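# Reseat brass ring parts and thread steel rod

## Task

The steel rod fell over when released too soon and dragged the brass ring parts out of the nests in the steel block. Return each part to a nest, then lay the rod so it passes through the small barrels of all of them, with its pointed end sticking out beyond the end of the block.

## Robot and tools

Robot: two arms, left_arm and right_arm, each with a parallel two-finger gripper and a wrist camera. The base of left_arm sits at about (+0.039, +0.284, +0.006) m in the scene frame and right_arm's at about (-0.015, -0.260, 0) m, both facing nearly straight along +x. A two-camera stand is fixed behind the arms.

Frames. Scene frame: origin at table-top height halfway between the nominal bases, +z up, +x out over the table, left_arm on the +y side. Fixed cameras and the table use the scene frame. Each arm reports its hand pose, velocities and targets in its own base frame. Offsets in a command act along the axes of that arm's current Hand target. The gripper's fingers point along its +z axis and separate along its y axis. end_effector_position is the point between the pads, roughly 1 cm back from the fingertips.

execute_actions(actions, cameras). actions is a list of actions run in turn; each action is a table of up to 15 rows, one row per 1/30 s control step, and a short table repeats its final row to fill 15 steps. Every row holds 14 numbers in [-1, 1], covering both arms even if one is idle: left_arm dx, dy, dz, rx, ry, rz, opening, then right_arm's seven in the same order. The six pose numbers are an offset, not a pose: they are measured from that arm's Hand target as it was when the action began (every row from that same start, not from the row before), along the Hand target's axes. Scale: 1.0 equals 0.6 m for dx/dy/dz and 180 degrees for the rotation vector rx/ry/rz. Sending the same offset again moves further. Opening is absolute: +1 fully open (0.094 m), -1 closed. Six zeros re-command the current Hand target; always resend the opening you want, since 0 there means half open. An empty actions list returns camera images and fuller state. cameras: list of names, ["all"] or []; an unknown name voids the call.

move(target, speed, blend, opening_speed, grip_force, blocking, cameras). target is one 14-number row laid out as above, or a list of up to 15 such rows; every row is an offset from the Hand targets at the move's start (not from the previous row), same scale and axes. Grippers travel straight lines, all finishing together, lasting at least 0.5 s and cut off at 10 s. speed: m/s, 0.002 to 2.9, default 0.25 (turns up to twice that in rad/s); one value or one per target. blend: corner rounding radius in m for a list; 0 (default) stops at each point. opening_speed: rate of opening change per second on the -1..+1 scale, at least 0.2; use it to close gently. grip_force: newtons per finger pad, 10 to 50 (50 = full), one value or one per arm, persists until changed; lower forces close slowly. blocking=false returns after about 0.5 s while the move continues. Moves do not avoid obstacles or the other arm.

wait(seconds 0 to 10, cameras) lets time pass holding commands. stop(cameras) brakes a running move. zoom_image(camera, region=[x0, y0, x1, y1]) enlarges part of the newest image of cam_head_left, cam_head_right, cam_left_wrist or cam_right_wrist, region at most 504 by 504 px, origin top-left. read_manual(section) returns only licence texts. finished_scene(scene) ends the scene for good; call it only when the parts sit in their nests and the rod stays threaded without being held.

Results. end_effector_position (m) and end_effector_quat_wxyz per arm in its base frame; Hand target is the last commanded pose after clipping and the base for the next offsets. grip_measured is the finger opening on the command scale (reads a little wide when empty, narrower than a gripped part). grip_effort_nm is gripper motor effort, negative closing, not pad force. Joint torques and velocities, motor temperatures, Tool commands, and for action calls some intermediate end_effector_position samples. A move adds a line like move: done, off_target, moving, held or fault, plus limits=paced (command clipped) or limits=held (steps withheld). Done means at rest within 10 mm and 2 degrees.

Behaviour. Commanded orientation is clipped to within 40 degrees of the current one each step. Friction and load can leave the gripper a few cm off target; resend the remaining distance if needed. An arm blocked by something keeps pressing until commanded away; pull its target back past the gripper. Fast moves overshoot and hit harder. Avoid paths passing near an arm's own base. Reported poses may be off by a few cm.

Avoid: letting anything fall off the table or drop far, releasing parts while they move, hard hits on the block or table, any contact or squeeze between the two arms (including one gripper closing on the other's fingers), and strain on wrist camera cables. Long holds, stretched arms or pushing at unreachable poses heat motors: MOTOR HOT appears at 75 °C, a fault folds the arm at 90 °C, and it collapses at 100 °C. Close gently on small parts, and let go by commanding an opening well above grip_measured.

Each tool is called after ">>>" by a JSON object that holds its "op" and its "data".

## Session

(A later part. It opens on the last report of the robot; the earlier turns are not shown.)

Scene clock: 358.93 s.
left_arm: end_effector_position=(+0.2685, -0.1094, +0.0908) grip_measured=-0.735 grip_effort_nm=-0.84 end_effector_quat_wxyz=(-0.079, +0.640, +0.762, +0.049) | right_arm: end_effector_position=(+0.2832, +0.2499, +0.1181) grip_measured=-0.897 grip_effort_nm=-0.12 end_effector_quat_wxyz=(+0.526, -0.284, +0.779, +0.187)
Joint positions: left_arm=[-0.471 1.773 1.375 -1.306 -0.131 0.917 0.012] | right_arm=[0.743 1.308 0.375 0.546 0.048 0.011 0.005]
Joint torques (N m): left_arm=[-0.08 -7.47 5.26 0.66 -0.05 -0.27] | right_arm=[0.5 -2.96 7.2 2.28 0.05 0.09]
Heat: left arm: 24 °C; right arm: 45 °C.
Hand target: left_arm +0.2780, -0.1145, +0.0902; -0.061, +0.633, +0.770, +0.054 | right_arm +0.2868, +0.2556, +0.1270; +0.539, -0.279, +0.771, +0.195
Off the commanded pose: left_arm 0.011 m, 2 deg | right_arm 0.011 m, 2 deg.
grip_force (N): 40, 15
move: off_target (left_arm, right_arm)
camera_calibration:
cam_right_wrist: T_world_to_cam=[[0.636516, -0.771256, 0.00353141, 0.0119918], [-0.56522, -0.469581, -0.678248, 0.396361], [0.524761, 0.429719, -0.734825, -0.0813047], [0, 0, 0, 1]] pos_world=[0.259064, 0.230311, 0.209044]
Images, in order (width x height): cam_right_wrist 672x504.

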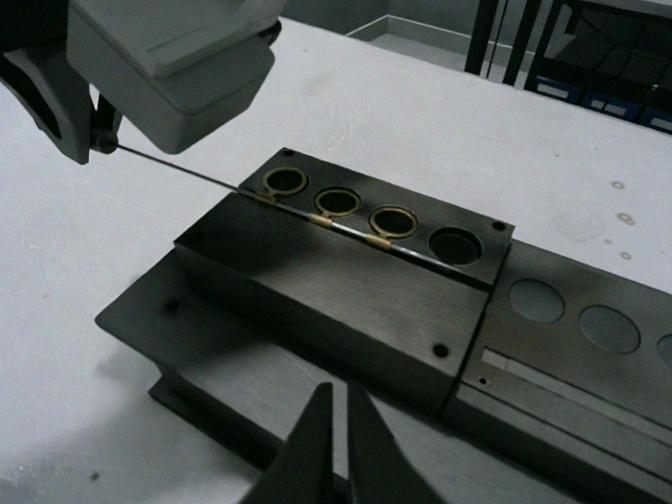

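>>> {"op": "move", "data": {"target": [0.0007, 0, -0.0035, 0, 0.003, 0, -0.95, 0, 0, 0, 0, 0, 0, -0.9], "speed": 0.02, "cameras": ["cam_right_wrist"]}}

>>> {"op": "zoom_image", "data": {"camera": "cam_right_wrist", "region": [235, 145, 455, 295]}}

Scene clock: 360.07 s.
left_arm: end_effector_position=(+0.2688, -0.1089, +0.0909) grip_measured=-0.735 grip_effort_nm=-0.84 end_effector_quat_wxyz=(-0.079, +0.640, +0.762, +0.051) | right_arm: end_effector_position=(+0.2832, +0.2499, +0.1181) grip_measured=-0.897 grip_effort_nm=-0.12 end_effector_quat_wxyz=(+0.526, -0.284, +0.779, +0.187)
Joint positions: left_arm=[-0.471 1.773 1.375 -1.306 -0.134 0.917 0.012] | right_arm=[0.743 1.308 0.375 0.546 0.048 0.011 0.005]
Joint torques (N m): left_arm=[-0.36 -7.1 6.34 0.46 -0.11 -0.31] | right_arm=[0.51 -2.97 7.21 2.28 0.05 0.08]
Heat: left arm: 24 °C; right arm: 45 °C.
Hand target: left_arm +0.2780, -0.1144, +0.0923; -0.065, +0.633, +0.770, +0.057 | right_arm +0.2868, +0.2556, +0.1270; +0.539, -0.279, +0.771, +0.195
Off the commanded pose: left_arm 0.011 m, 2 deg | right_arm 0.011 m, 2 deg.
grip_force (N): 40, 15
move: off_target (left_arm, right_arm)
camera_calibration:
cam_right_wrist: T_world_to_cam=[[0.636516, -0.771256, 0.00353141, 0.0119918], [-0.56522, -0.469581, -0.678248, 0.396361], [0.524761, 0.429719, -0.734825, -0.0813047], [0, 0, 0, 1]] pos_world=[0.259064, 0.230311, 0.209044]
Images, in order (width x height): cam_right_wrist 672x504.

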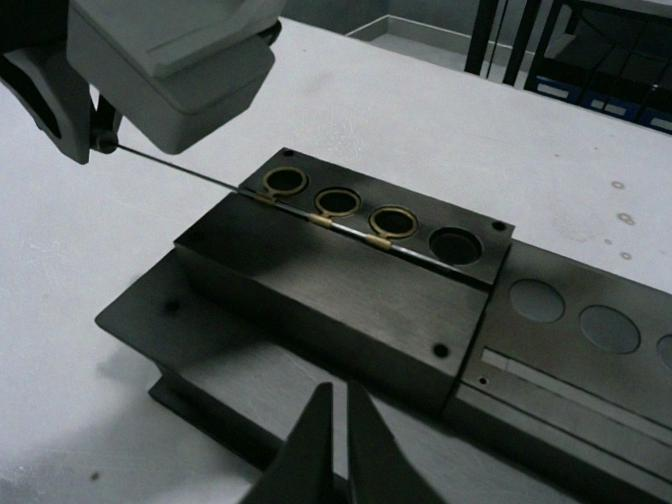

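Scaled by 2.291 from the camera's 672x504 image, which has a finer 960x720 frame.

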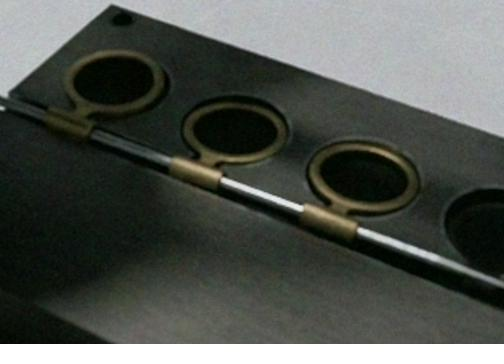

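>>> {"op": "move", "data": {"target": [0.0007, 0, -0.0035, 0, 0.003, 0, -0.95, 0, 0, 0, 0, 0, 0, -0.9], "speed": 0.02, "cameras": ["cam_right_wrist"]}}

>>> {"op": "zoom_image", "data": {"camera": "cam_right_wrist", "region": [235, 145, 455, 295]}}

Scene clock: 361.23 s.
left_arm: end_effector_position=(+0.2691, -0.1091, +0.0932) grip_measured=-0.735 grip_effort_nm=-0.84 end_effector_quat_wxyz=(-0.080, +0.640, +0.762, +0.053) | right_arm: end_effector_position=(+0.2832, +0.2499, +0.1181) grip_measured=-0.897 grip_effort_nm=-0.12 end_effector_quat_wxyz=(+0.526, -0.284, +0.779, +0.187)
Joint positions: left_arm=[-0.475 1.773 1.383 -1.314 -0.139 0.913 0.012] | right_arm=[0.743 1.308 0.375 0.546 0.048 0.011 0.005]
Joint torques (N m): left_arm=[-0.47 -6.75 6.45 0.41 -0.11 -0.26] | right_arm=[0.54 -2.96 7.2 2.28 0.06 0.09]
Heat: left arm: 24 °C; right arm: 45 °C.
Hand target: left_arm +0.2779, -0.1144, +0.0945; -0.068, +0.632, +0.769, +0.060 | right_arm +0.2868, +0.2556, +0.1270; +0.539, -0.279, +0.771, +0.195
Off the commanded pose: left_arm 0.010 m, 2 deg | right_arm 0.011 m, 2 deg.
grip_force (N): 40, 15
move: off_target (right_arm)
camera_calibration:
cam_right_wrist: T_world_to_cam=[[0.636516, -0.771256, 0.00353141, 0.0119918], [-0.56522, -0.469581, -0.678248, 0.396361], [0.524761, 0.429719, -0.734825, -0.0813047], [0, 0, 0, 1]] pos_world=[0.259064, 0.230311, 0.209044]
Images, in order (width x height): cam_right_wrist 672x504.

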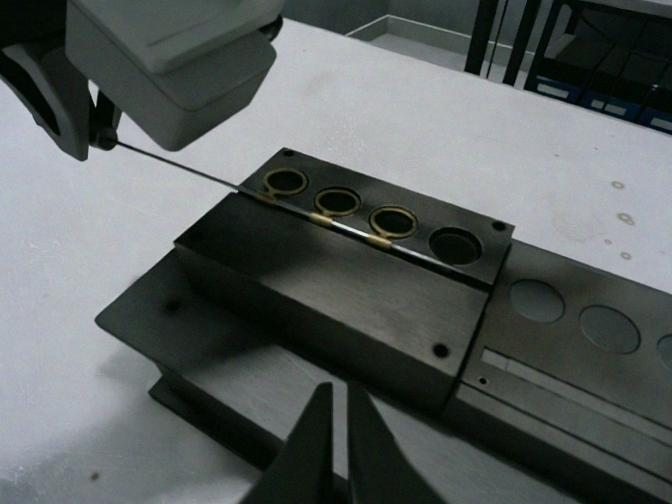

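Scaled by 2.291 from the camera's 672x504 image, which has a finer 960x720 frame.

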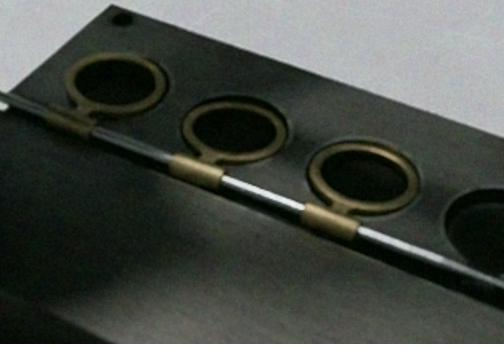

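>>> {"op": "zoom_image", "data": {"camera": "cam_right_wrist", "region": [70, 100, 270, 220]}}

>>> {"op": "zoom_image", "data": {"camera": "cam_right_wrist", "region": [235, 145, 355, 235]}}

>>> {"op": "zoom_image", "data": {"camera": "cam_right_wrist", "region": [330, 190, 500, 318]}}

Scaled by 2.520 from the camera's 672x504 image, which has a finer 960x720 frame.

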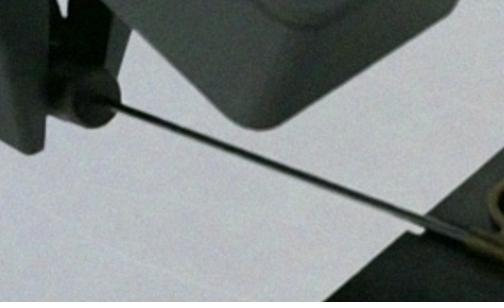

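Scaled by 4.200 from the camera's 672x504 image, which has a finer 960x720 frame.

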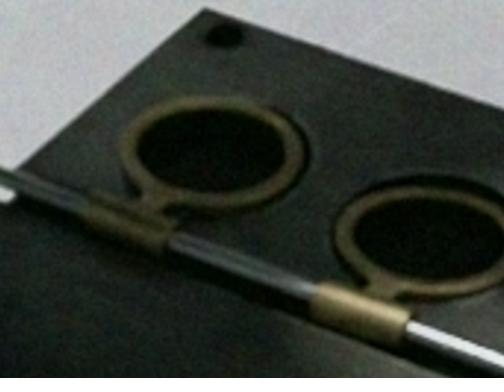

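Scaled by 2.965 from the camera's 672x504 image, which has a finer 960x720 frame.

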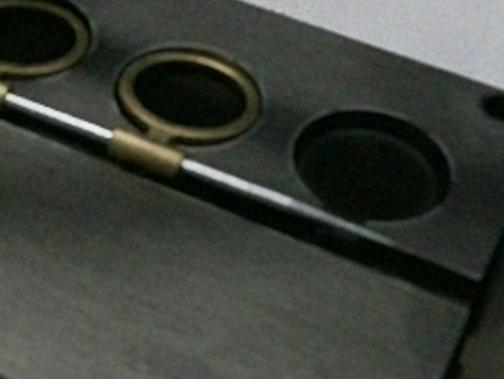

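>>> {"op": "move", "data": {"target": [-0.0082, 0, -0.0016, 0, 0, 0, -0.95, 0, 0, 0, 0, 0, 0, -0.9], "speed": 0.02, "cameras": ["cam_right_wrist", "cam_left_wrist"]}}

>>> {"op": "zoom_image", "data": {"camera": "cam_right_wrist", "region": [235, 145, 355, 235]}}

>>> {"op": "zoom_image", "data": {"camera": "cam_right_wrist", "region": [330, 190, 500, 318]}}

Scene clock: 365.53 s.
left_arm: end_effector_position=(+0.2693, -0.1120, +0.0950) grip_measured=-0.735 grip_effort_nm=-0.84 end_effector_quat_wxyz=(-0.081, +0.639, +0.762, +0.057) | right_arm: end_effector_position=(+0.2832, +0.2499, +0.1181) grip_measured=-0.897 grip_effort_nm=-0.12 end_effector_quat_wxyz=(+0.526, -0.284, +0.779, +0.187)
Joint positions: left_arm=[-0.487 1.78 1.399 -1.326 -0.145 0.899 0.012] | right_arm=[0.743 1.308 0.375 0.546 0.048 0.011 0.005]
Joint torques (N m): left_arm=[-0.42 -6.64 6.53 0.45 -0.02 -0.24] | right_arm=[0.5 -2.96 7.23 2.26 0.05 0.09]
Heat: left arm: 24 °C; right arm: 45 °C.
Hand target: left_arm +0.2788, -0.1192, +0.0945; -0.069, +0.632, +0.769, +0.060 | right_arm +0.2868, +0.2556, +0.1270; +0.539, -0.279, +0.771, +0.195
Off the commanded pose: left_arm 0.012 m, 2 deg | right_arm 0.011 m, 2 deg.
grip_force (N): 40, 15
move: off_target (left_arm, right_arm)
camera_calibration:
cam_left_wrist: T_world_to_cam=[[-0.985048, -0.171957, 0.0105113, 0.245768], [-0.133758, 0.801825, 0.582396, 0.107901], [-0.108575, 0.572283, -0.812837, 0.262211], [0, 0, 0, 1]] pos_world=[0.284995, -0.194315, 0.14771]
cam_right_wrist: T_world_to_cam=[[0.636516, -0.771256, 0.00353141, 0.0119918], [-0.56522, -0.469581, -0.678248, 0.396361], [0.524761, 0.429719, -0.734825, -0.0813047], [0, 0, 0, 1]] pos_world=[0.259064, 0.230311, 0.209044]
Images, in order (width x height): cam_left_wrist 672x504, cam_right_wrist 672x504.

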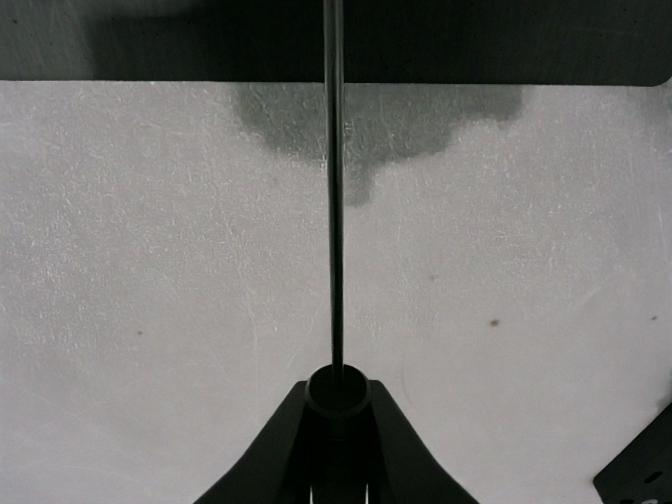

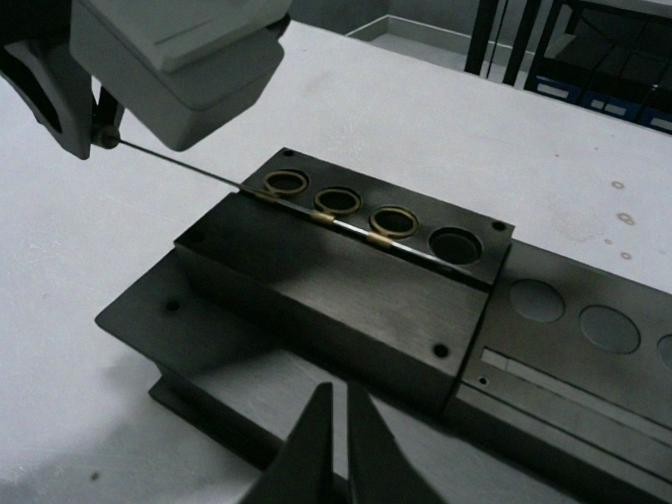

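Scaled by 4.200 from the camera's 672x504 image, which has a finer 960x720 frame.

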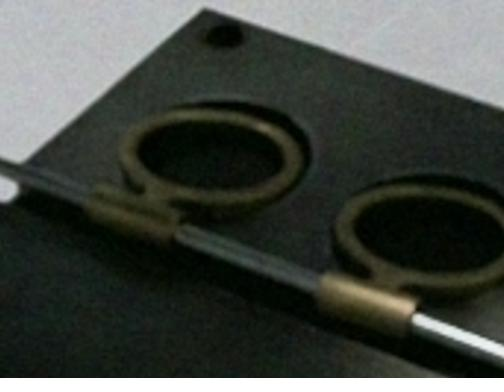

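Scaled by 2.965 from the camera's 672x504 image, which has a finer 960x720 frame.

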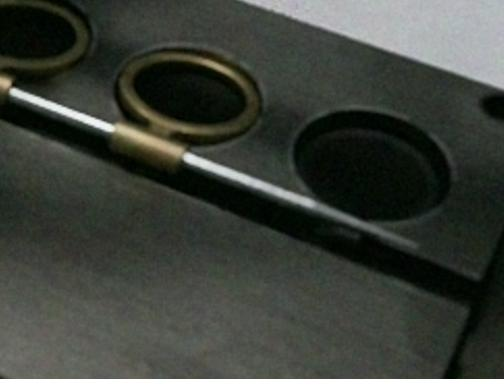

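>>> {"op": "move", "data": {"target": [-0.0013, 0, 0.0065, 0, 0, 0, -0.95, 0, 0, 0, 0, 0, 0, -0.9], "speed": 0.02, "cameras": ["cam_right_wrist"]}}

>>> {"op": "zoom_image", "data": {"camera": "cam_right_wrist", "region": [235, 145, 355, 235]}}

>>> {"op": "zoom_image", "data": {"camera": "cam_right_wrist", "region": [330, 190, 500, 318]}}

Scene clock: 368.23 s.
left_arm: end_effector_position=(+0.2693, -0.1120, +0.0950) grip_measured=-0.735 grip_effort_nm=-0.84 end_effector_quat_wxyz=(-0.081, +0.639, +0.762, +0.057) | right_arm: end_effector_position=(+0.2832, +0.2499, +0.1181) grip_measured=-0.897 grip_effort_nm=-0.12 end_effector_quat_wxyz=(+0.526, -0.284, +0.779, +0.187)
Joint positions: left_arm=[-0.487 1.78 1.399 -1.326 -0.145 0.899 0.012] | right_arm=[0.743 1.308 0.375 0.546 0.048 0.011 0.005]
Joint torques (N m): left_arm=[-0.5 -6.16 5.6 0.62 -0.03 -0.27] | right_arm=[0.51 -2.96 7.19 2.27 0.05 0.09]
Heat: left arm: 24 °C; right arm: 46 °C.
Hand target: left_arm +0.2789, -0.1193, +0.0905; -0.069, +0.632, +0.769, +0.060 | right_arm +0.2868, +0.2556, +0.1270; +0.539, -0.279, +0.771, +0.195
Off the commanded pose: left_arm 0.013 m, 2 deg | right_arm 0.011 m, 2 deg.
grip_force (N): 40, 15
move: off_target (left_arm, right_arm)
camera_calibration:
cam_right_wrist: T_world_to_cam=[[0.636516, -0.771256, 0.00353141, 0.0119918], [-0.56522, -0.469581, -0.678248, 0.396361], [0.524761, 0.429719, -0.734825, -0.0813047], [0, 0, 0, 1]] pos_world=[0.259064, 0.230311, 0.209044]
Images, in order (width x height): cam_right_wrist 672x504.

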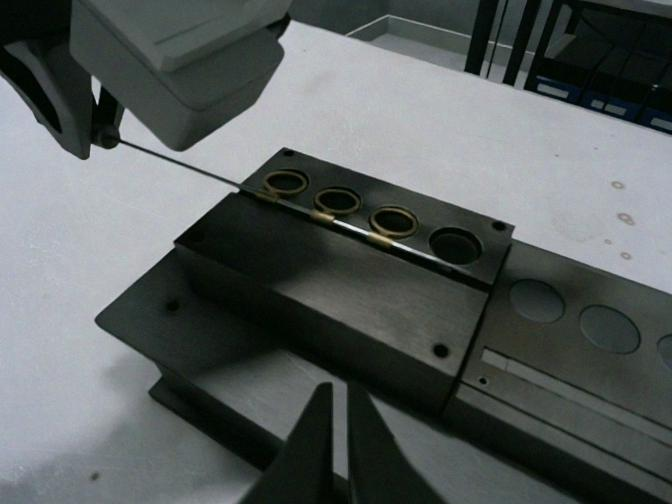

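Scaled by 4.200 from the camera's 672x504 image, which has a finer 960x720 frame.

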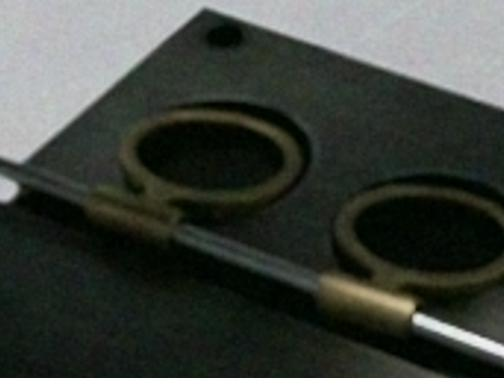

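Scaled by 2.965 from the camera's 672x504 image, which has a finer 960x720 frame.

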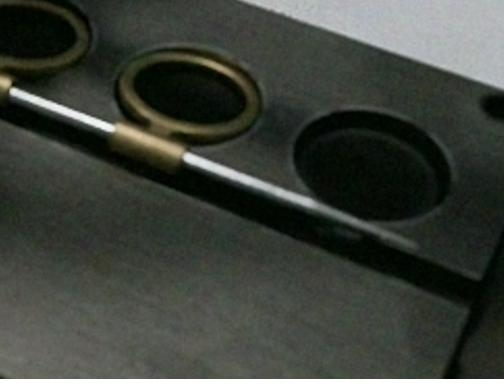

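>>> {"op": "move", "data": {"target": [-0.001, 0, 0.0049, 0, 0, 0, -0.95, 0, 0, 0, 0, 0, 0, -0.9], "speed": 0.02, "cameras": []}}

Scene clock: 369.80 s.
left_arm: end_effector_position=(+0.2693, -0.1120, +0.0950) grip_measured=-0.735 grip_effort_nm=-0.84 end_effector_quat_wxyz=(-0.081, +0.639, +0.762, +0.057) | right_arm: end_effector_position=(+0.2832, +0.2499, +0.1181) grip_measured=-0.897 grip_effort_nm=-0.12 end_effector_quat_wxyz=(+0.526, -0.284, +0.779, +0.187)
Joint positions: left_arm=[-0.487 1.78 1.399 -1.326 -0.145 0.899 0.012] | right_arm=[0.743 1.308 0.375 0.546 0.048 0.011 0.005]
Joint torques (N m): left_arm=[-0.61 -6.08 4.97 0.79 -0.04 -0.27] | right_arm=[0.53 -2.96 7.23 2.28 0.05 0.1]
Heat: left arm: 24 °C; right arm: 46 °C.
Hand target: left_arm +0.2789, -0.1193, +0.0875; -0.069, +0.632, +0.769, +0.060 | right_arm +0.2868, +0.2556, +0.1270; +0.539, -0.279, +0.771, +0.195
Off the commanded pose: left_arm 0.014 m, 2 deg | right_arm 0.011 m, 2 deg.
grip_force (N): 40, 15
move: off_target (left_arm, right_arm)
No camera images: "cameras" was empty.

>>> {"op": "move", "data": {"target": [-0.0006, 0, 0.0033, 0, 0, 0, -0.95, 0, 0, 0, 0, 0, 0, -0.9], "speed": 0.01, "cameras": []}}

Scene clock: 370.97 s.
left_arm: end_effector_position=(+0.2694, -0.1120, +0.0937) grip_measured=-0.735 grip_effort_nm=-0.84 end_effector_quat_wxyz=(-0.083, +0.639, +0.762, +0.056) | right_arm: end_effector_position=(+0.2832, +0.2499, +0.1181) grip_measured=-0.897 grip_effort_nm=-0.12 end_effector_quat_wxyz=(+0.526, -0.284, +0.779, +0.187)
Joint positions: left_arm=[-0.487 1.785 1.399 -1.325 -0.145 0.899 0.012] | right_arm=[0.743 1.308 0.375 0.546 0.048 0.011 0.005]
Joint torques (N m): left_arm=[-0.61 -6.39 4.42 0.88 -0.06 -0.29] | right_arm=[0.5 -2.97 7.21 2.27 0.05 0.08]
Heat: left arm: 24 °C; right arm: 46 °C.
Hand target: left_arm +0.2789, -0.1194, +0.0855; -0.068, +0.632, +0.770, +0.060 | right_arm +0.2868, +0.2556, +0.1270; +0.539, -0.279, +0.771, +0.195
Off the commanded pose: left_arm 0.015 m, 2 deg | right_arm 0.011 m, 2 deg.
grip_force (N): 40, 15
move: off_target (left_arm, right_arm)
No camera images: "cameras" was empty.

>>> {"op": "move", "data": {"target": [-0.0003, 0, 0.0015, 0, 0, 0, -0.95, 0, 0, 0, 0, 0, 0, -0.9], "speed": 0.01, "cameras": ["cam_right_wrist"]}}

>>> {"op": "zoom_image", "data": {"camera": "cam_right_wrist", "region": [235, 145, 355, 235]}}

>>> {"op": "zoom_image", "data": {"camera": "cam_right_wrist", "region": [330, 190, 500, 318]}}

Scene clock: 372.53 s.
left_arm: end_effector_position=(+0.2694, -0.1120, +0.0937) grip_measured=-0.735 grip_effort_nm=-0.84 end_effector_quat_wxyz=(-0.083, +0.639, +0.762, +0.056) | right_arm: end_effector_position=(+0.2832, +0.2499, +0.1181) grip_measured=-0.897 grip_effort_nm=-0.12 end_effector_quat_wxyz=(+0.526, -0.284, +0.779, +0.187)
Joint positions: left_arm=[-0.487 1.785 1.399 -1.325 -0.145 0.899 0.012] | right_arm=[0.743 1.308 0.375 0.546 0.048 0.011 0.005]
Joint torques (N m): left_arm=[-0.61 -6.32 4.14 0.86 -0.05 -0.26] | right_arm=[0.51 -2.97 7.2 2.27 0.05 0.09]
Heat: left arm: 24 °C; right arm: 46 °C.
Hand target: left_arm +0.2789, -0.1194, +0.0846; -0.068, +0.632, +0.769, +0.060 | right_arm +0.2868, +0.2556, +0.1270; +0.539, -0.279, +0.771, +0.195
Off the commanded pose: left_arm 0.015 m, 2 deg | right_arm 0.011 m, 2 deg.
grip_force (N): 40, 15
move: off_target (left_arm, right_arm)
camera_calibration:
cam_right_wrist: T_world_to_cam=[[0.636516, -0.771256, 0.00353141, 0.0119918], [-0.56522, -0.469581, -0.678248, 0.396361], [0.524761, 0.429719, -0.734825, -0.0813047], [0, 0, 0, 1]] pos_world=[0.259064, 0.230311, 0.209044]
Images, in order (width x height): cam_right_wrist 672x504.

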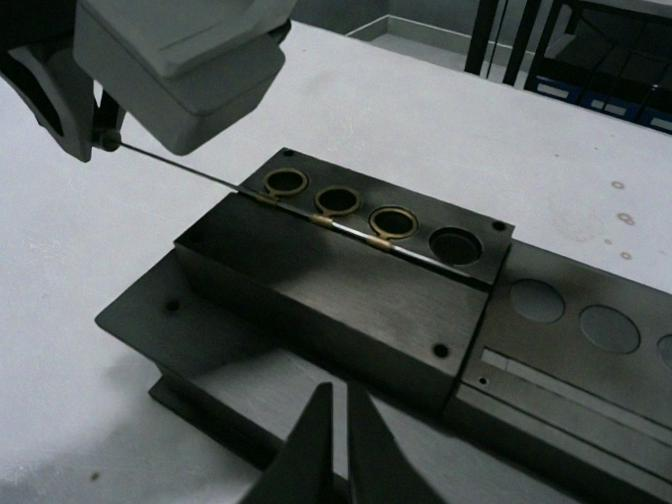

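Scaled by 4.200 from the camera's 672x504 image, which has a finer 960x720 frame.

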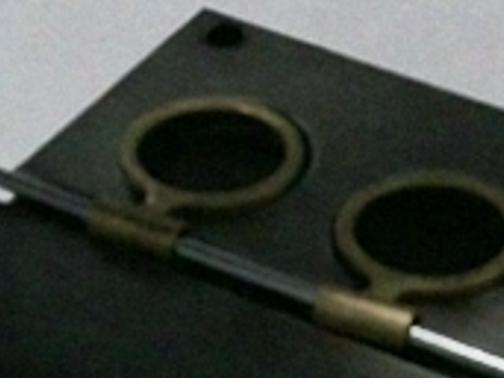

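Scaled by 2.965 from the camera's 672x504 image, which has a finer 960x720 frame.

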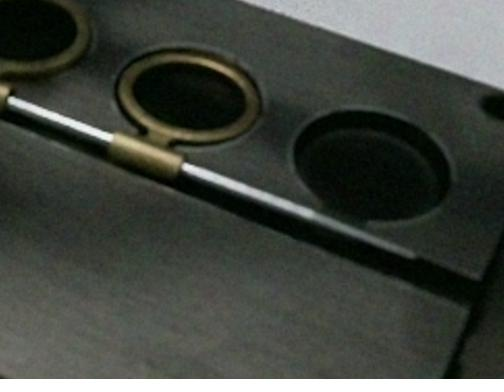

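>>> {"op": "zoom_image", "data": {"camera": "cam_right_wrist", "region": [295, 175, 375, 235]}}

>>> {"op": "zoom_image", "data": {"camera": "cam_right_wrist", "region": [245, 160, 325, 220]}}

>>> {"op": "zoom_image", "data": {"camera": "cam_right_wrist", "region": [350, 195, 430, 255]}}

Scaled by 6.300 from the camera's 672x504 image, which has a finer 960x720 frame.

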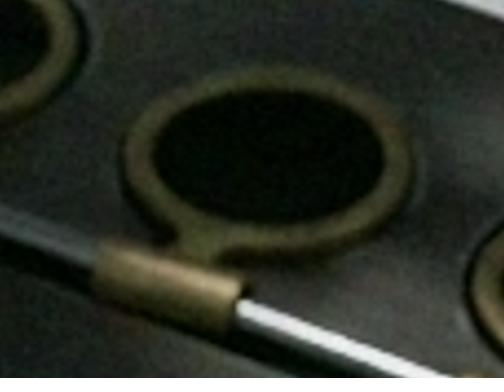

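Scaled by 6.300 from the camera's 672x504 image, which has a finer 960x720 frame.

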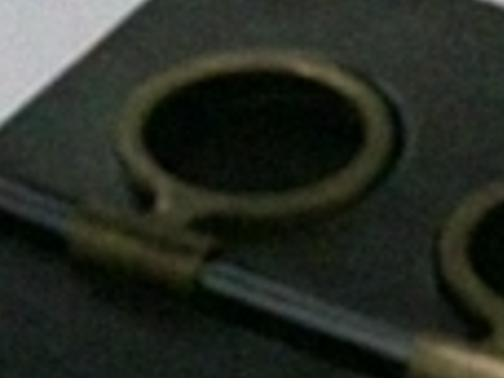

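Scaled by 6.300 from the camera's 672x504 image, which has a finer 960x720 frame.

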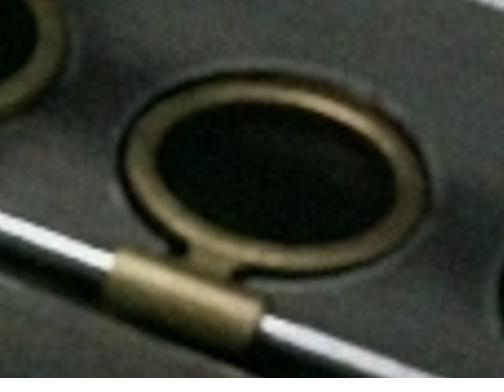

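>>> {"op": "move", "data": {"target": [0.0133, 0, -0.0069, 0, 0, 0, -0.95, 0, 0, 0, 0, 0, 0, -0.9], "speed": 0.02, "cameras": []}}

>>> {"op": "move", "data": {"target": [0.0025, 0, 0.0005, 0, 0, 0, -0.95, 0, 0, 0, 0, 0, 0, -0.9], "speed": 0.01, "cameras": ["cam_right_wrist"]}}

>>> {"op": "zoom_image", "data": {"camera": "cam_right_wrist", "region": [235, 145, 455, 295]}}

Scene clock: 377.93 s.
left_arm: end_effector_position=(+0.2694, -0.1120, +0.0937) grip_measured=-0.735 grip_effort_nm=-0.84 end_effector_quat_wxyz=(-0.084, +0.640, +0.762, +0.056) | right_arm: end_effector_position=(+0.2832, +0.2499, +0.1181) grip_measured=-0.897 grip_effort_nm=-0.12 end_effector_quat_wxyz=(+0.526, -0.284, +0.779, +0.187)
Joint positions: left_arm=[-0.487 1.785 1.399 -1.325 -0.145 0.899 0.012] | right_arm=[0.743 1.308 0.375 0.546 0.048 0.011 0.005]
Joint torques (N m): left_arm=[0.69 -7.9 4 0.7 -0.02 -0.09] | right_arm=[0.51 -2.97 7.23 2.28 0.05 0.09]
Heat: left arm: 24 °C; right arm: 46 °C.
Hand target: left_arm +0.2775, -0.1124, +0.0901; -0.068, +0.632, +0.769, +0.060 | right_arm +0.2868, +0.2556, +0.1270; +0.539, -0.279, +0.771, +0.195
Off the commanded pose: left_arm 0.009 m, 2 deg | right_arm 0.011 m, 2 deg.
grip_force (N): 40, 15
move: off_target (right_arm)
No camera images: "cameras" was empty.

Scene clock: 378.63 s.
left_arm: end_effector_position=(+0.2692, -0.1117, +0.0927) grip_measured=-0.735 grip_effort_nm=-0.84 end_effector_quat_wxyz=(-0.083, +0.640, +0.762, +0.054) | right_arm: end_effector_position=(+0.2832, +0.2499, +0.1181) grip_measured=-0.897 grip_effort_nm=-0.12 end_effector_quat_wxyz=(+0.526, -0.284, +0.779, +0.187)
Joint positions: left_arm=[-0.484 1.785 1.395 -1.322 -0.141 0.903 0.012] | right_arm=[0.743 1.308 0.375 0.546 0.048 0.011 0.005]
Joint torques (N m): left_arm=[0.85 -8.1 3.81 0.71 -0.14 -0.1] | right_arm=[0.49 -2.96 7.2 2.27 0.05 0.1]
Heat: left arm: 24 °C; right arm: 46 °C.
Hand target: left_arm +0.2772, -0.1109, +0.0901; -0.069, +0.632, +0.769, +0.060 | right_arm +0.2868, +0.2556, +0.1270; +0.539, -0.279, +0.771, +0.195
Off the commanded pose: left_arm 0.009 m, 2 deg | right_arm 0.011 m, 2 deg.
grip_force (N): 40, 15
move: off_target (right_arm)
camera_calibration:
cam_right_wrist: T_world_to_cam=[[0.636516, -0.771256, 0.00353141, 0.0119918], [-0.56522, -0.469581, -0.678248, 0.396361], [0.524761, 0.429719, -0.734825, -0.0813047], [0, 0, 0, 1]] pos_world=[0.259064, 0.230311, 0.209044]
Images, in order (width x height): cam_right_wrist 672x504.

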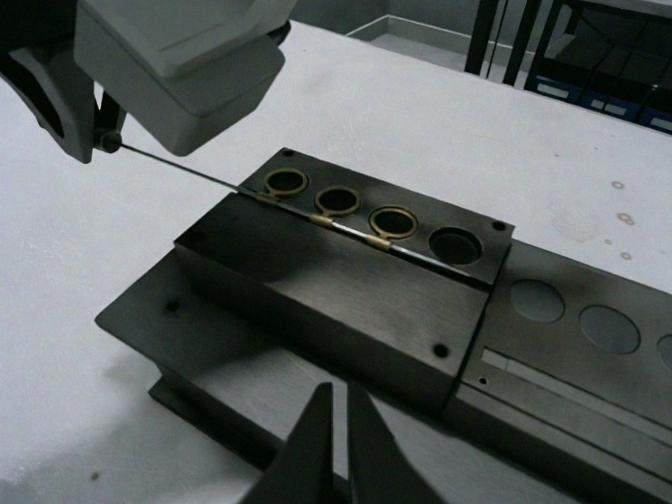

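Scaled by 2.291 from the camera's 672x504 image, which has a finer 960x720 frame.

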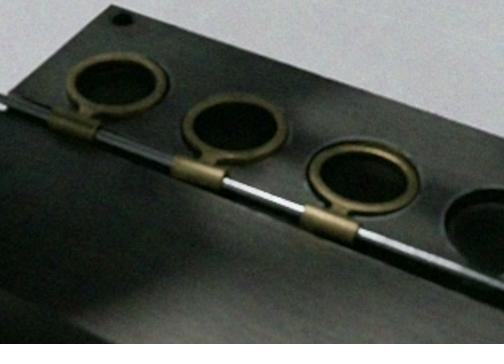

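>>> {"op": "move", "data": {"target": [0.002, 0, 0.0004, 0, 0, 0, -0.95, 0, 0, 0, 0, 0, 0, -0.9], "speed": 0.01, "cameras": ["cam_right_wrist"]}}

>>> {"op": "zoom_image", "data": {"camera": "cam_right_wrist", "region": [235, 145, 455, 295]}}

Scene clock: 379.87 s.
left_arm: end_effector_position=(+0.2695, -0.1115, +0.0919) grip_measured=-0.735 grip_effort_nm=-0.84 end_effector_quat_wxyz=(-0.083, +0.641, +0.762, +0.053) | right_arm: end_effector_position=(+0.2832, +0.2499, +0.1181) grip_measured=-0.897 grip_effort_nm=-0.12 end_effector_quat_wxyz=(+0.526, -0.284, +0.779, +0.187)
Joint positions: left_arm=[-0.481 1.785 1.392 -1.318 -0.139 0.908 0.012] | right_arm=[0.743 1.308 0.375 0.546 0.048 0.011 0.005]
Joint torques (N m): left_arm=[0.91 -8.29 3.82 0.64 -0.14 -0.09] | right_arm=[0.51 -2.99 7.2 2.27 0.05 0.09]
Heat: left arm: 24 °C; right arm: 46 °C.
Hand target: left_arm +0.2770, -0.1098, +0.0901; -0.068, +0.632, +0.769, +0.060 | right_arm +0.2868, +0.2556, +0.1270; +0.539, -0.279, +0.771, +0.195
Off the commanded pose: left_arm 0.008 m, 2 deg | right_arm 0.011 m, 2 deg.
grip_force (N): 40, 15
move: off_target (right_arm)
camera_calibration:
cam_right_wrist: T_world_to_cam=[[0.636516, -0.771256, 0.00353141, 0.0119918], [-0.56522, -0.469581, -0.678248, 0.396361], [0.524761, 0.429719, -0.734825, -0.0813047], [0, 0, 0, 1]] pos_world=[0.259064, 0.230311, 0.209044]
Images, in order (width x height): cam_right_wrist 672x504.

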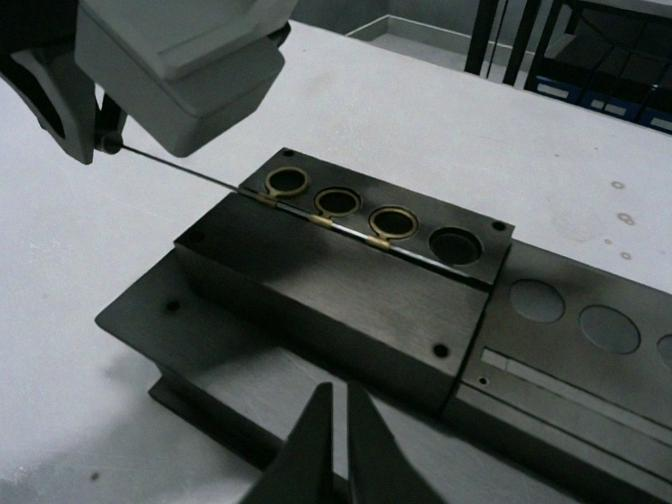

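Scaled by 2.291 from the camera's 672x504 image, which has a finer 960x720 frame.

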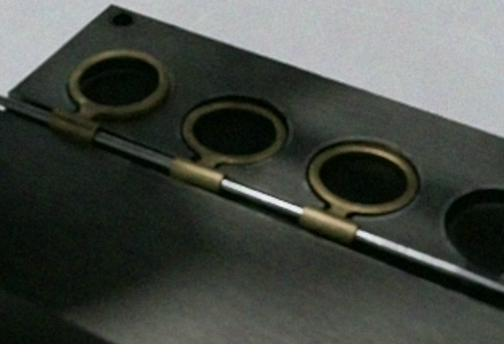

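>>> {"op": "zoom_image", "data": {"camera": "cam_right_wrist", "region": [245, 160, 325, 220]}}

>>> {"op": "zoom_image", "data": {"camera": "cam_right_wrist", "region": [295, 175, 375, 235]}}

>>> {"op": "zoom_image", "data": {"camera": "cam_right_wrist", "region": [350, 195, 430, 255]}}

Scaled by 6.300 from the camera's 672x504 image, which has a finer 960x720 frame.

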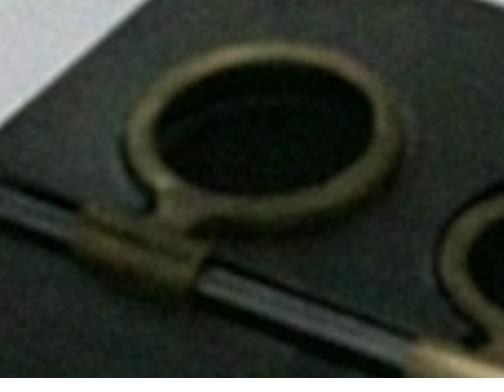

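Scaled by 6.300 from the camera's 672x504 image, which has a finer 960x720 frame.

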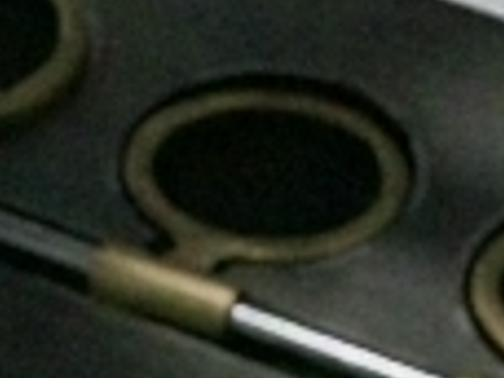

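Scaled by 6.300 from the camera's 672x504 image, which has a finer 960x720 frame.

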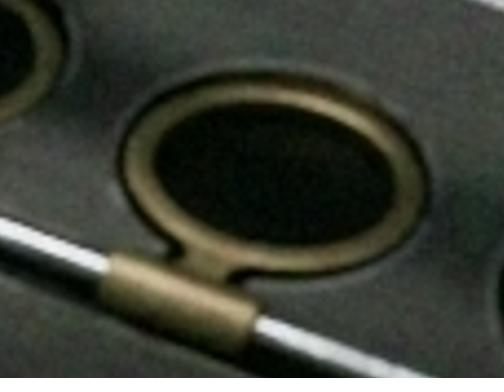

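>>> {"op": "move", "data": {"target": [0.0028, 0, -0.0016, 0, 0, 0, -0.95, 0, 0, 0, 0, 0, 0, -0.9], "speed": 0.01, "cameras": ["cam_right_wrist"]}}

>>> {"op": "zoom_image", "data": {"camera": "cam_right_wrist", "region": [235, 145, 455, 295]}}

>>> {"op": "zoom_image", "data": {"camera": "cam_right_wrist", "region": [245, 160, 325, 220]}}

Scene clock: 382.33 s.
left_arm: end_effector_position=(+0.2697, -0.1114, +0.0918) grip_measured=-0.735 grip_effort_nm=-0.84 end_effector_quat_wxyz=(-0.082, +0.641, +0.761, +0.052) | right_arm: end_effector_position=(+0.2832, +0.2499, +0.1181) grip_measured=-0.897 grip_effort_nm=-0.12 end_effector_quat_wxyz=(+0.526, -0.284, +0.779, +0.187)
Joint positions: left_arm=[-0.479 1.785 1.392 -1.317 -0.136 0.911 0.012] | right_arm=[0.743 1.308 0.375 0.546 0.048 0.011 0.005]
Joint torques (N m): left_arm=[1.36 -8.75 3.95 0.61 -0.13 -0.12] | right_arm=[0.51 -2.96 7.2 2.27 0.05 0.09]
Heat: left arm: 24 °C; right arm: 46 °C.
Hand target: left_arm +0.2768, -0.1083, +0.0913; -0.068, +0.632, +0.769, +0.060 | right_arm +0.2868, +0.2556, +0.1270; +0.539, -0.279, +0.771, +0.195
Off the commanded pose: left_arm 0.008 m, 2 deg | right_arm 0.011 m, 2 deg.
grip_force (N): 40, 15
move: off_target (right_arm)
camera_calibration:
cam_right_wrist: T_world_to_cam=[[0.636516, -0.771256, 0.00353141, 0.0119918], [-0.56522, -0.469581, -0.678248, 0.396361], [0.524761, 0.429719, -0.734825, -0.0813047], [0, 0, 0, 1]] pos_world=[0.259064, 0.230311, 0.209044]
Images, in order (width x height): cam_right_wrist 672x504.

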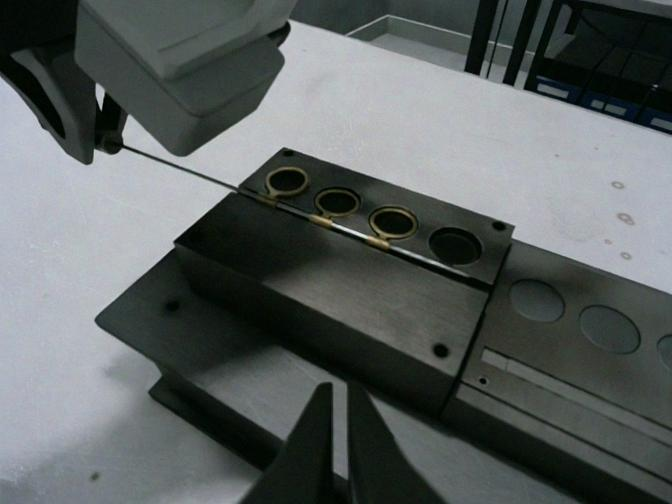

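Scaled by 2.291 from the camera's 672x504 image, which has a finer 960x720 frame.

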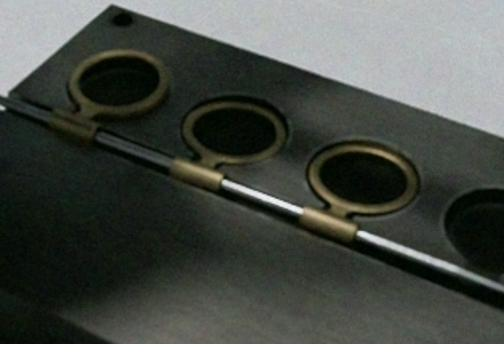

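Scaled by 6.300 from the camera's 672x504 image, which has a finer 960x720 frame.

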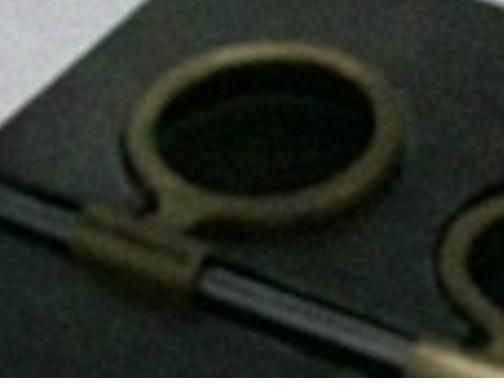

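>>> {"op": "move", "data": {"target": [0.003, 0, -0.0012, 0, 0, 0, -0.95, 0, 0, 0, 0, 0, 0, -0.9], "speed": 0.01, "cameras": ["cam_right_wrist"]}}

>>> {"op": "zoom_image", "data": {"camera": "cam_right_wrist", "region": [235, 145, 455, 295]}}

>>> {"op": "zoom_image", "data": {"camera": "cam_right_wrist", "region": [245, 160, 325, 220]}}

Scene clock: 383.90 s.
left_arm: end_effector_position=(+0.2699, -0.1110, +0.0912) grip_measured=-0.735 grip_effort_nm=-0.84 end_effector_quat_wxyz=(-0.082, +0.642, +0.761, +0.050) | right_arm: end_effector_position=(+0.2832, +0.2499, +0.1181) grip_measured=-0.897 grip_effort_nm=-0.12 end_effector_quat_wxyz=(+0.526, -0.284, +0.779, +0.187)
Joint positions: left_arm=[-0.476 1.785 1.39 -1.315 -0.134 0.917 0.012] | right_arm=[0.743 1.308 0.375 0.546 0.048 0.011 0.005]
Joint torques (N m): left_arm=[1.18 -9.2 3.82 0.55 -0.17 -0.11] | right_arm=[0.53 -2.96 7.2 2.27 0.06 0.09]
Heat: left arm: 24 °C; right arm: 46 °C.
Hand target: left_arm +0.2764, -0.1066, +0.0924; -0.068, +0.632, +0.769, +0.060 | right_arm +0.2868, +0.2556, +0.1270; +0.539, -0.279, +0.771, +0.195
Off the commanded pose: left_arm 0.008 m, 2 deg | right_arm 0.011 m, 2 deg.
grip_force (N): 40, 15
move: off_target (right_arm)
camera_calibration:
cam_right_wrist: T_world_to_cam=[[0.636516, -0.771256, 0.00353141, 0.0119918], [-0.56522, -0.469581, -0.678248, 0.396361], [0.524761, 0.429719, -0.734825, -0.0813047], [0, 0, 0, 1]] pos_world=[0.259064, 0.230311, 0.209044]
Images, in order (width x height): cam_right_wrist 672x504.

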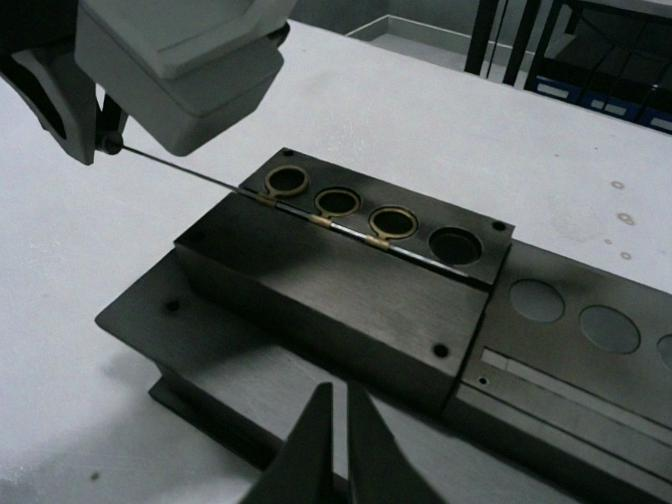

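Scaled by 2.291 from the camera's 672x504 image, which has a finer 960x720 frame.

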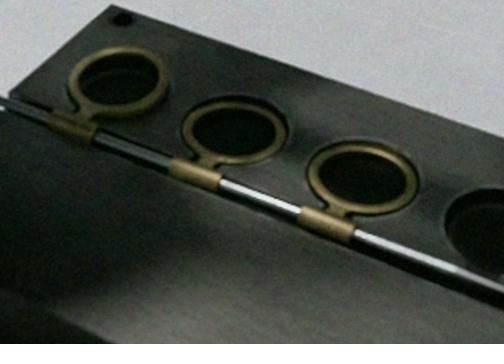

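Scaled by 6.300 from the camera's 672x504 image, which has a finer 960x720 frame.

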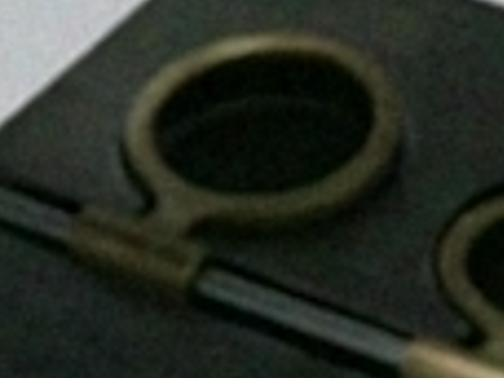

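>>> {"op": "move", "data": {"target": [0.0008, 0, -0.0041, 0, 0, 0, -0.95, 0, 0, 0, 0, 0, 0, -0.9], "speed": 0.01, "cameras": ["cam_right_wrist"]}}

>>> {"op": "zoom_image", "data": {"camera": "cam_right_wrist", "region": [235, 145, 455, 295]}}

Scene clock: 389.50 s.
left_arm: end_effector_position=(+0.2699, -0.1108, +0.0911) grip_measured=-0.735 grip_effort_nm=-0.84 end_effector_quat_wxyz=(-0.082, +0.642, +0.761, +0.050) | right_arm: end_effector_position=(+0.2832, +0.2499, +0.1181) grip_measured=-0.897 grip_effort_nm=-0.12 end_effector_quat_wxyz=(+0.526, -0.284, +0.779, +0.187)
Joint positions: left_arm=[-0.476 1.785 1.39 -1.314 -0.134 0.917 0.012] | right_arm=[0.743 1.308 0.375 0.546 0.048 0.011 0.005]
Joint torques (N m): left_arm=[1.31 -9.42 4.44 0.43 -0.17 -0.13] | right_arm=[0.51 -2.97 7.21 2.27 0.05 0.1]
Heat: left arm: 24 °C; right arm: 46 °C.
Hand target: left_arm +0.2764, -0.1066, +0.0948; -0.068, +0.632, +0.769, +0.060 | right_arm +0.2867, +0.2556, +0.1270; +0.539, -0.279, +0.771, +0.195
Off the commanded pose: left_arm 0.009 m, 2 deg | right_arm 0.011 m, 2 deg.
grip_force (N): 40, 15
move: off_target (right_arm)
camera_calibration:
cam_right_wrist: T_world_to_cam=[[0.636516, -0.771256, 0.00353141, 0.0119918], [-0.56522, -0.469581, -0.678248, 0.396361], [0.524761, 0.429719, -0.734825, -0.0813047], [0, 0, 0, 1]] pos_world=[0.259064, 0.230311, 0.209044]
Images, in order (width x height): cam_right_wrist 672x504.

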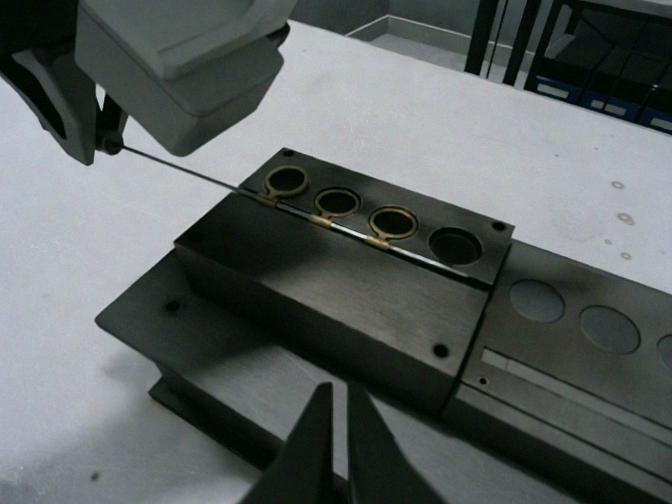

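Scaled by 2.291 from the camera's 672x504 image, which has a finer 960x720 frame.

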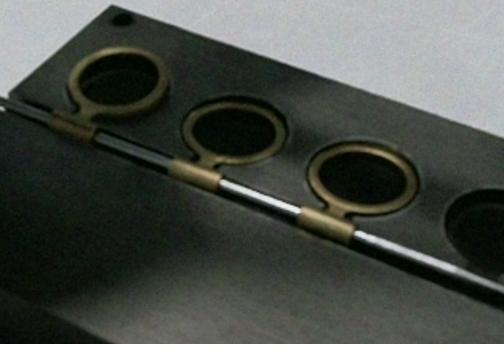

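>>> {"op": "move", "data": {"target": [0.0013, 0, -0.0065, 0, 0, 0, -0.95, 0, 0, 0, 0, 0, 0, -0.9], "speed": 0.02, "cameras": []}}

>>> {"op": "move", "data": {"target": [0.0005, 0, -0.0025, 0, 0, 0, -0.95, 0, 0, 0, 0, 0, 0, -0.9], "speed": 0.01, "cameras": []}}

Scene clock: 391.00 s.
left_arm: end_effector_position=(+0.2699, -0.1108, +0.0911) grip_measured=-0.735 grip_effort_nm=-0.84 end_effector_quat_wxyz=(-0.082, +0.642, +0.761, +0.050) | right_arm: end_effector_position=(+0.2832, +0.2499, +0.1181) grip_measured=-0.897 grip_effort_nm=-0.12 end_effector_quat_wxyz=(+0.526, -0.284, +0.779, +0.187)
Joint positions: left_arm=[-0.476 1.785 1.39 -1.314 -0.134 0.917 0.012] | right_arm=[0.743 1.308 0.375 0.546 0.048 0.011 0.005]
Joint torques (N m): left_arm=[1.24 -9.42 5.27 0.23 -0.17 -0.13] | right_arm=[0.51 -2.96 7.21 2.27 0.05 0.09]
Heat: left arm: 24 °C; right arm: 46 °C.
Hand target: left_arm +0.2764, -0.1065, +0.0988; -0.068, +0.632, +0.769, +0.060 | right_arm +0.2867, +0.2556, +0.1270; +0.539, -0.279, +0.771, +0.195
Off the commanded pose: left_arm 0.011 m, 2 deg | right_arm 0.011 m, 2 deg.
grip_force (N): 40, 15
move: off_target (left_arm, right_arm)
No camera images: "cameras" was empty.

Scene clock: 391.70 s.
left_arm: end_effector_position=(+0.2699, -0.1108, +0.0911) grip_measured=-0.735 grip_effort_nm=-0.84 end_effector_quat_wxyz=(-0.082, +0.642, +0.761, +0.050) | right_arm: end_effector_position=(+0.2832, +0.2499, +0.1181) grip_measured=-0.897 grip_effort_nm=-0.12 end_effector_quat_wxyz=(+0.526, -0.284, +0.779, +0.187)
Joint positions: left_arm=[-0.476 1.785 1.39 -1.314 -0.134 0.917 0.012] | right_arm=[0.743 1.308 0.375 0.546 0.048 0.011 0.005]
Joint torques (N m): left_arm=[1.14 -9.52 5.82 0.2 -0.2 -0.1] | right_arm=[0.53 -2.96 7.2 2.27 0.05 0.09]
Heat: left arm: 24 °C; right arm: 46 °C.
Hand target: left_arm +0.2764, -0.1065, +0.1003; -0.068, +0.632, +0.769, +0.060 | right_arm +0.2867, +0.2556, +0.1270; +0.539, -0.279, +0.771, +0.195
Off the commanded pose: left_arm 0.012 m, 2 deg | right_arm 0.011 m, 2 deg.
grip_force (N): 40, 15
move: off_target (left_arm, right_arm)
No camera images: "cameras" was empty.

>>> {"op": "move", "data": {"target": [0.0004, 0, -0.002, 0, 0, 0, -0.95, 0, 0, 0, 0, 0, 0, -0.9], "speed": 0.01, "cameras": []}}

>>> {"op": "move", "data": {"target": [0.0003, 0, -0.0015, 0, 0, 0, -0.95, 0, 0, 0, 0, 0, 0, -0.9], "speed": 0.01, "cameras": ["cam_right_wrist"]}}

>>> {"op": "zoom_image", "data": {"camera": "cam_right_wrist", "region": [235, 145, 455, 295]}}

Scene clock: 393.50 s.
left_arm: end_effector_position=(+0.2699, -0.1108, +0.0911) grip_measured=-0.735 grip_effort_nm=-0.84 end_effector_quat_wxyz=(-0.082, +0.642, +0.761, +0.050) | right_arm: end_effector_position=(+0.2832, +0.2499, +0.1181) grip_measured=-0.897 grip_effort_nm=-0.12 end_effector_quat_wxyz=(+0.526, -0.284, +0.779, +0.187)
Joint positions: left_arm=[-0.476 1.785 1.39 -1.314 -0.134 0.917 0.012] | right_arm=[0.743 1.308 0.375 0.546 0.048 0.011 0.005]
Joint torques (N m): left_arm=[1.11 -9.63 5.93 0.09 -0.21 -0.11] | right_arm=[0.53 -2.97 7.2 2.27 0.04 0.09]
Heat: left arm: 24 °C; right arm: 46 °C.
Hand target: left_arm +0.2764, -0.1065, +0.1016; -0.068, +0.632, +0.769, +0.060 | right_arm +0.2867, +0.2556, +0.1270; +0.539, -0.279, +0.771, +0.195
Off the commanded pose: left_arm 0.013 m, 2 deg | right_arm 0.011 m, 2 deg.
grip_force (N): 40, 15
move: off_target (left_arm, right_arm)
No camera images: "cameras" was empty.

Scene clock: 394.20 s.
left_arm: end_effector_position=(+0.2698, -0.1108, +0.0911) grip_measured=-0.735 grip_effort_nm=-0.84 end_effector_quat_wxyz=(-0.082, +0.642, +0.761, +0.050) | right_arm: end_effector_position=(+0.2832, +0.2499, +0.1181) grip_measured=-0.897 grip_effort_nm=-0.12 end_effector_quat_wxyz=(+0.526, -0.284, +0.779, +0.187)
Joint positions: left_arm=[-0.476 1.785 1.39 -1.315 -0.134 0.917 0.012] | right_arm=[0.743 1.308 0.375 0.546 0.048 0.011 0.005]
Joint torques (N m): left_arm=[1.26 -9.58 6.24 0.08 -0.17 -0.15] | right_arm=[0.5 -2.96 7.2 2.27 0.05 0.09]
Heat: left arm: 24 °C; right arm: 46 °C.
Hand target: left_arm +0.2763, -0.1064, +0.1025; -0.069, +0.632, +0.769, +0.060 | right_arm +0.2867, +0.2556, +0.1270; +0.539, -0.279, +0.771, +0.195
Off the commanded pose: left_arm 0.014 m, 2 deg | right_arm 0.011 m, 2 deg.
grip_force (N): 40, 15
move: off_target (left_arm, right_arm)
camera_calibration:
cam_right_wrist: T_world_to_cam=[[0.636516, -0.771256, 0.00353141, 0.0119918], [-0.56522, -0.469581, -0.678248, 0.396361], [0.524761, 0.429719, -0.734825, -0.0813047], [0, 0, 0, 1]] pos_world=[0.259064, 0.230311, 0.209044]
Images, in order (width x height): cam_right_wrist 672x504.

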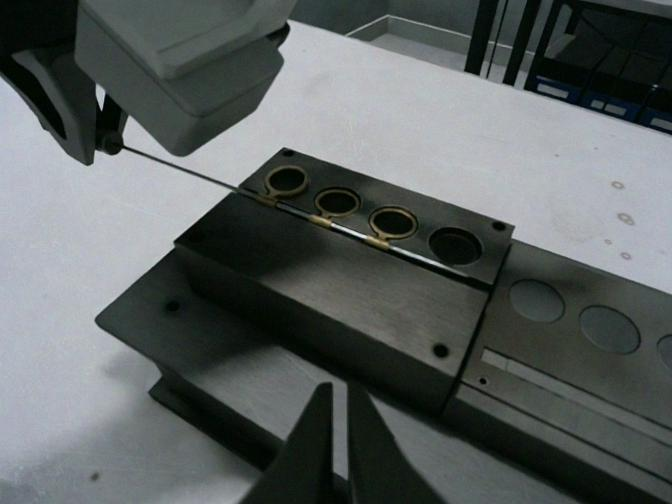

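Scaled by 2.291 from the camera's 672x504 image, which has a finer 960x720 frame.

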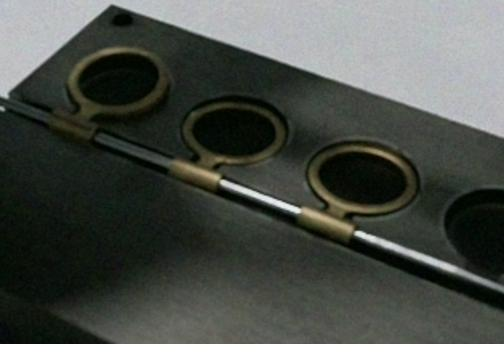

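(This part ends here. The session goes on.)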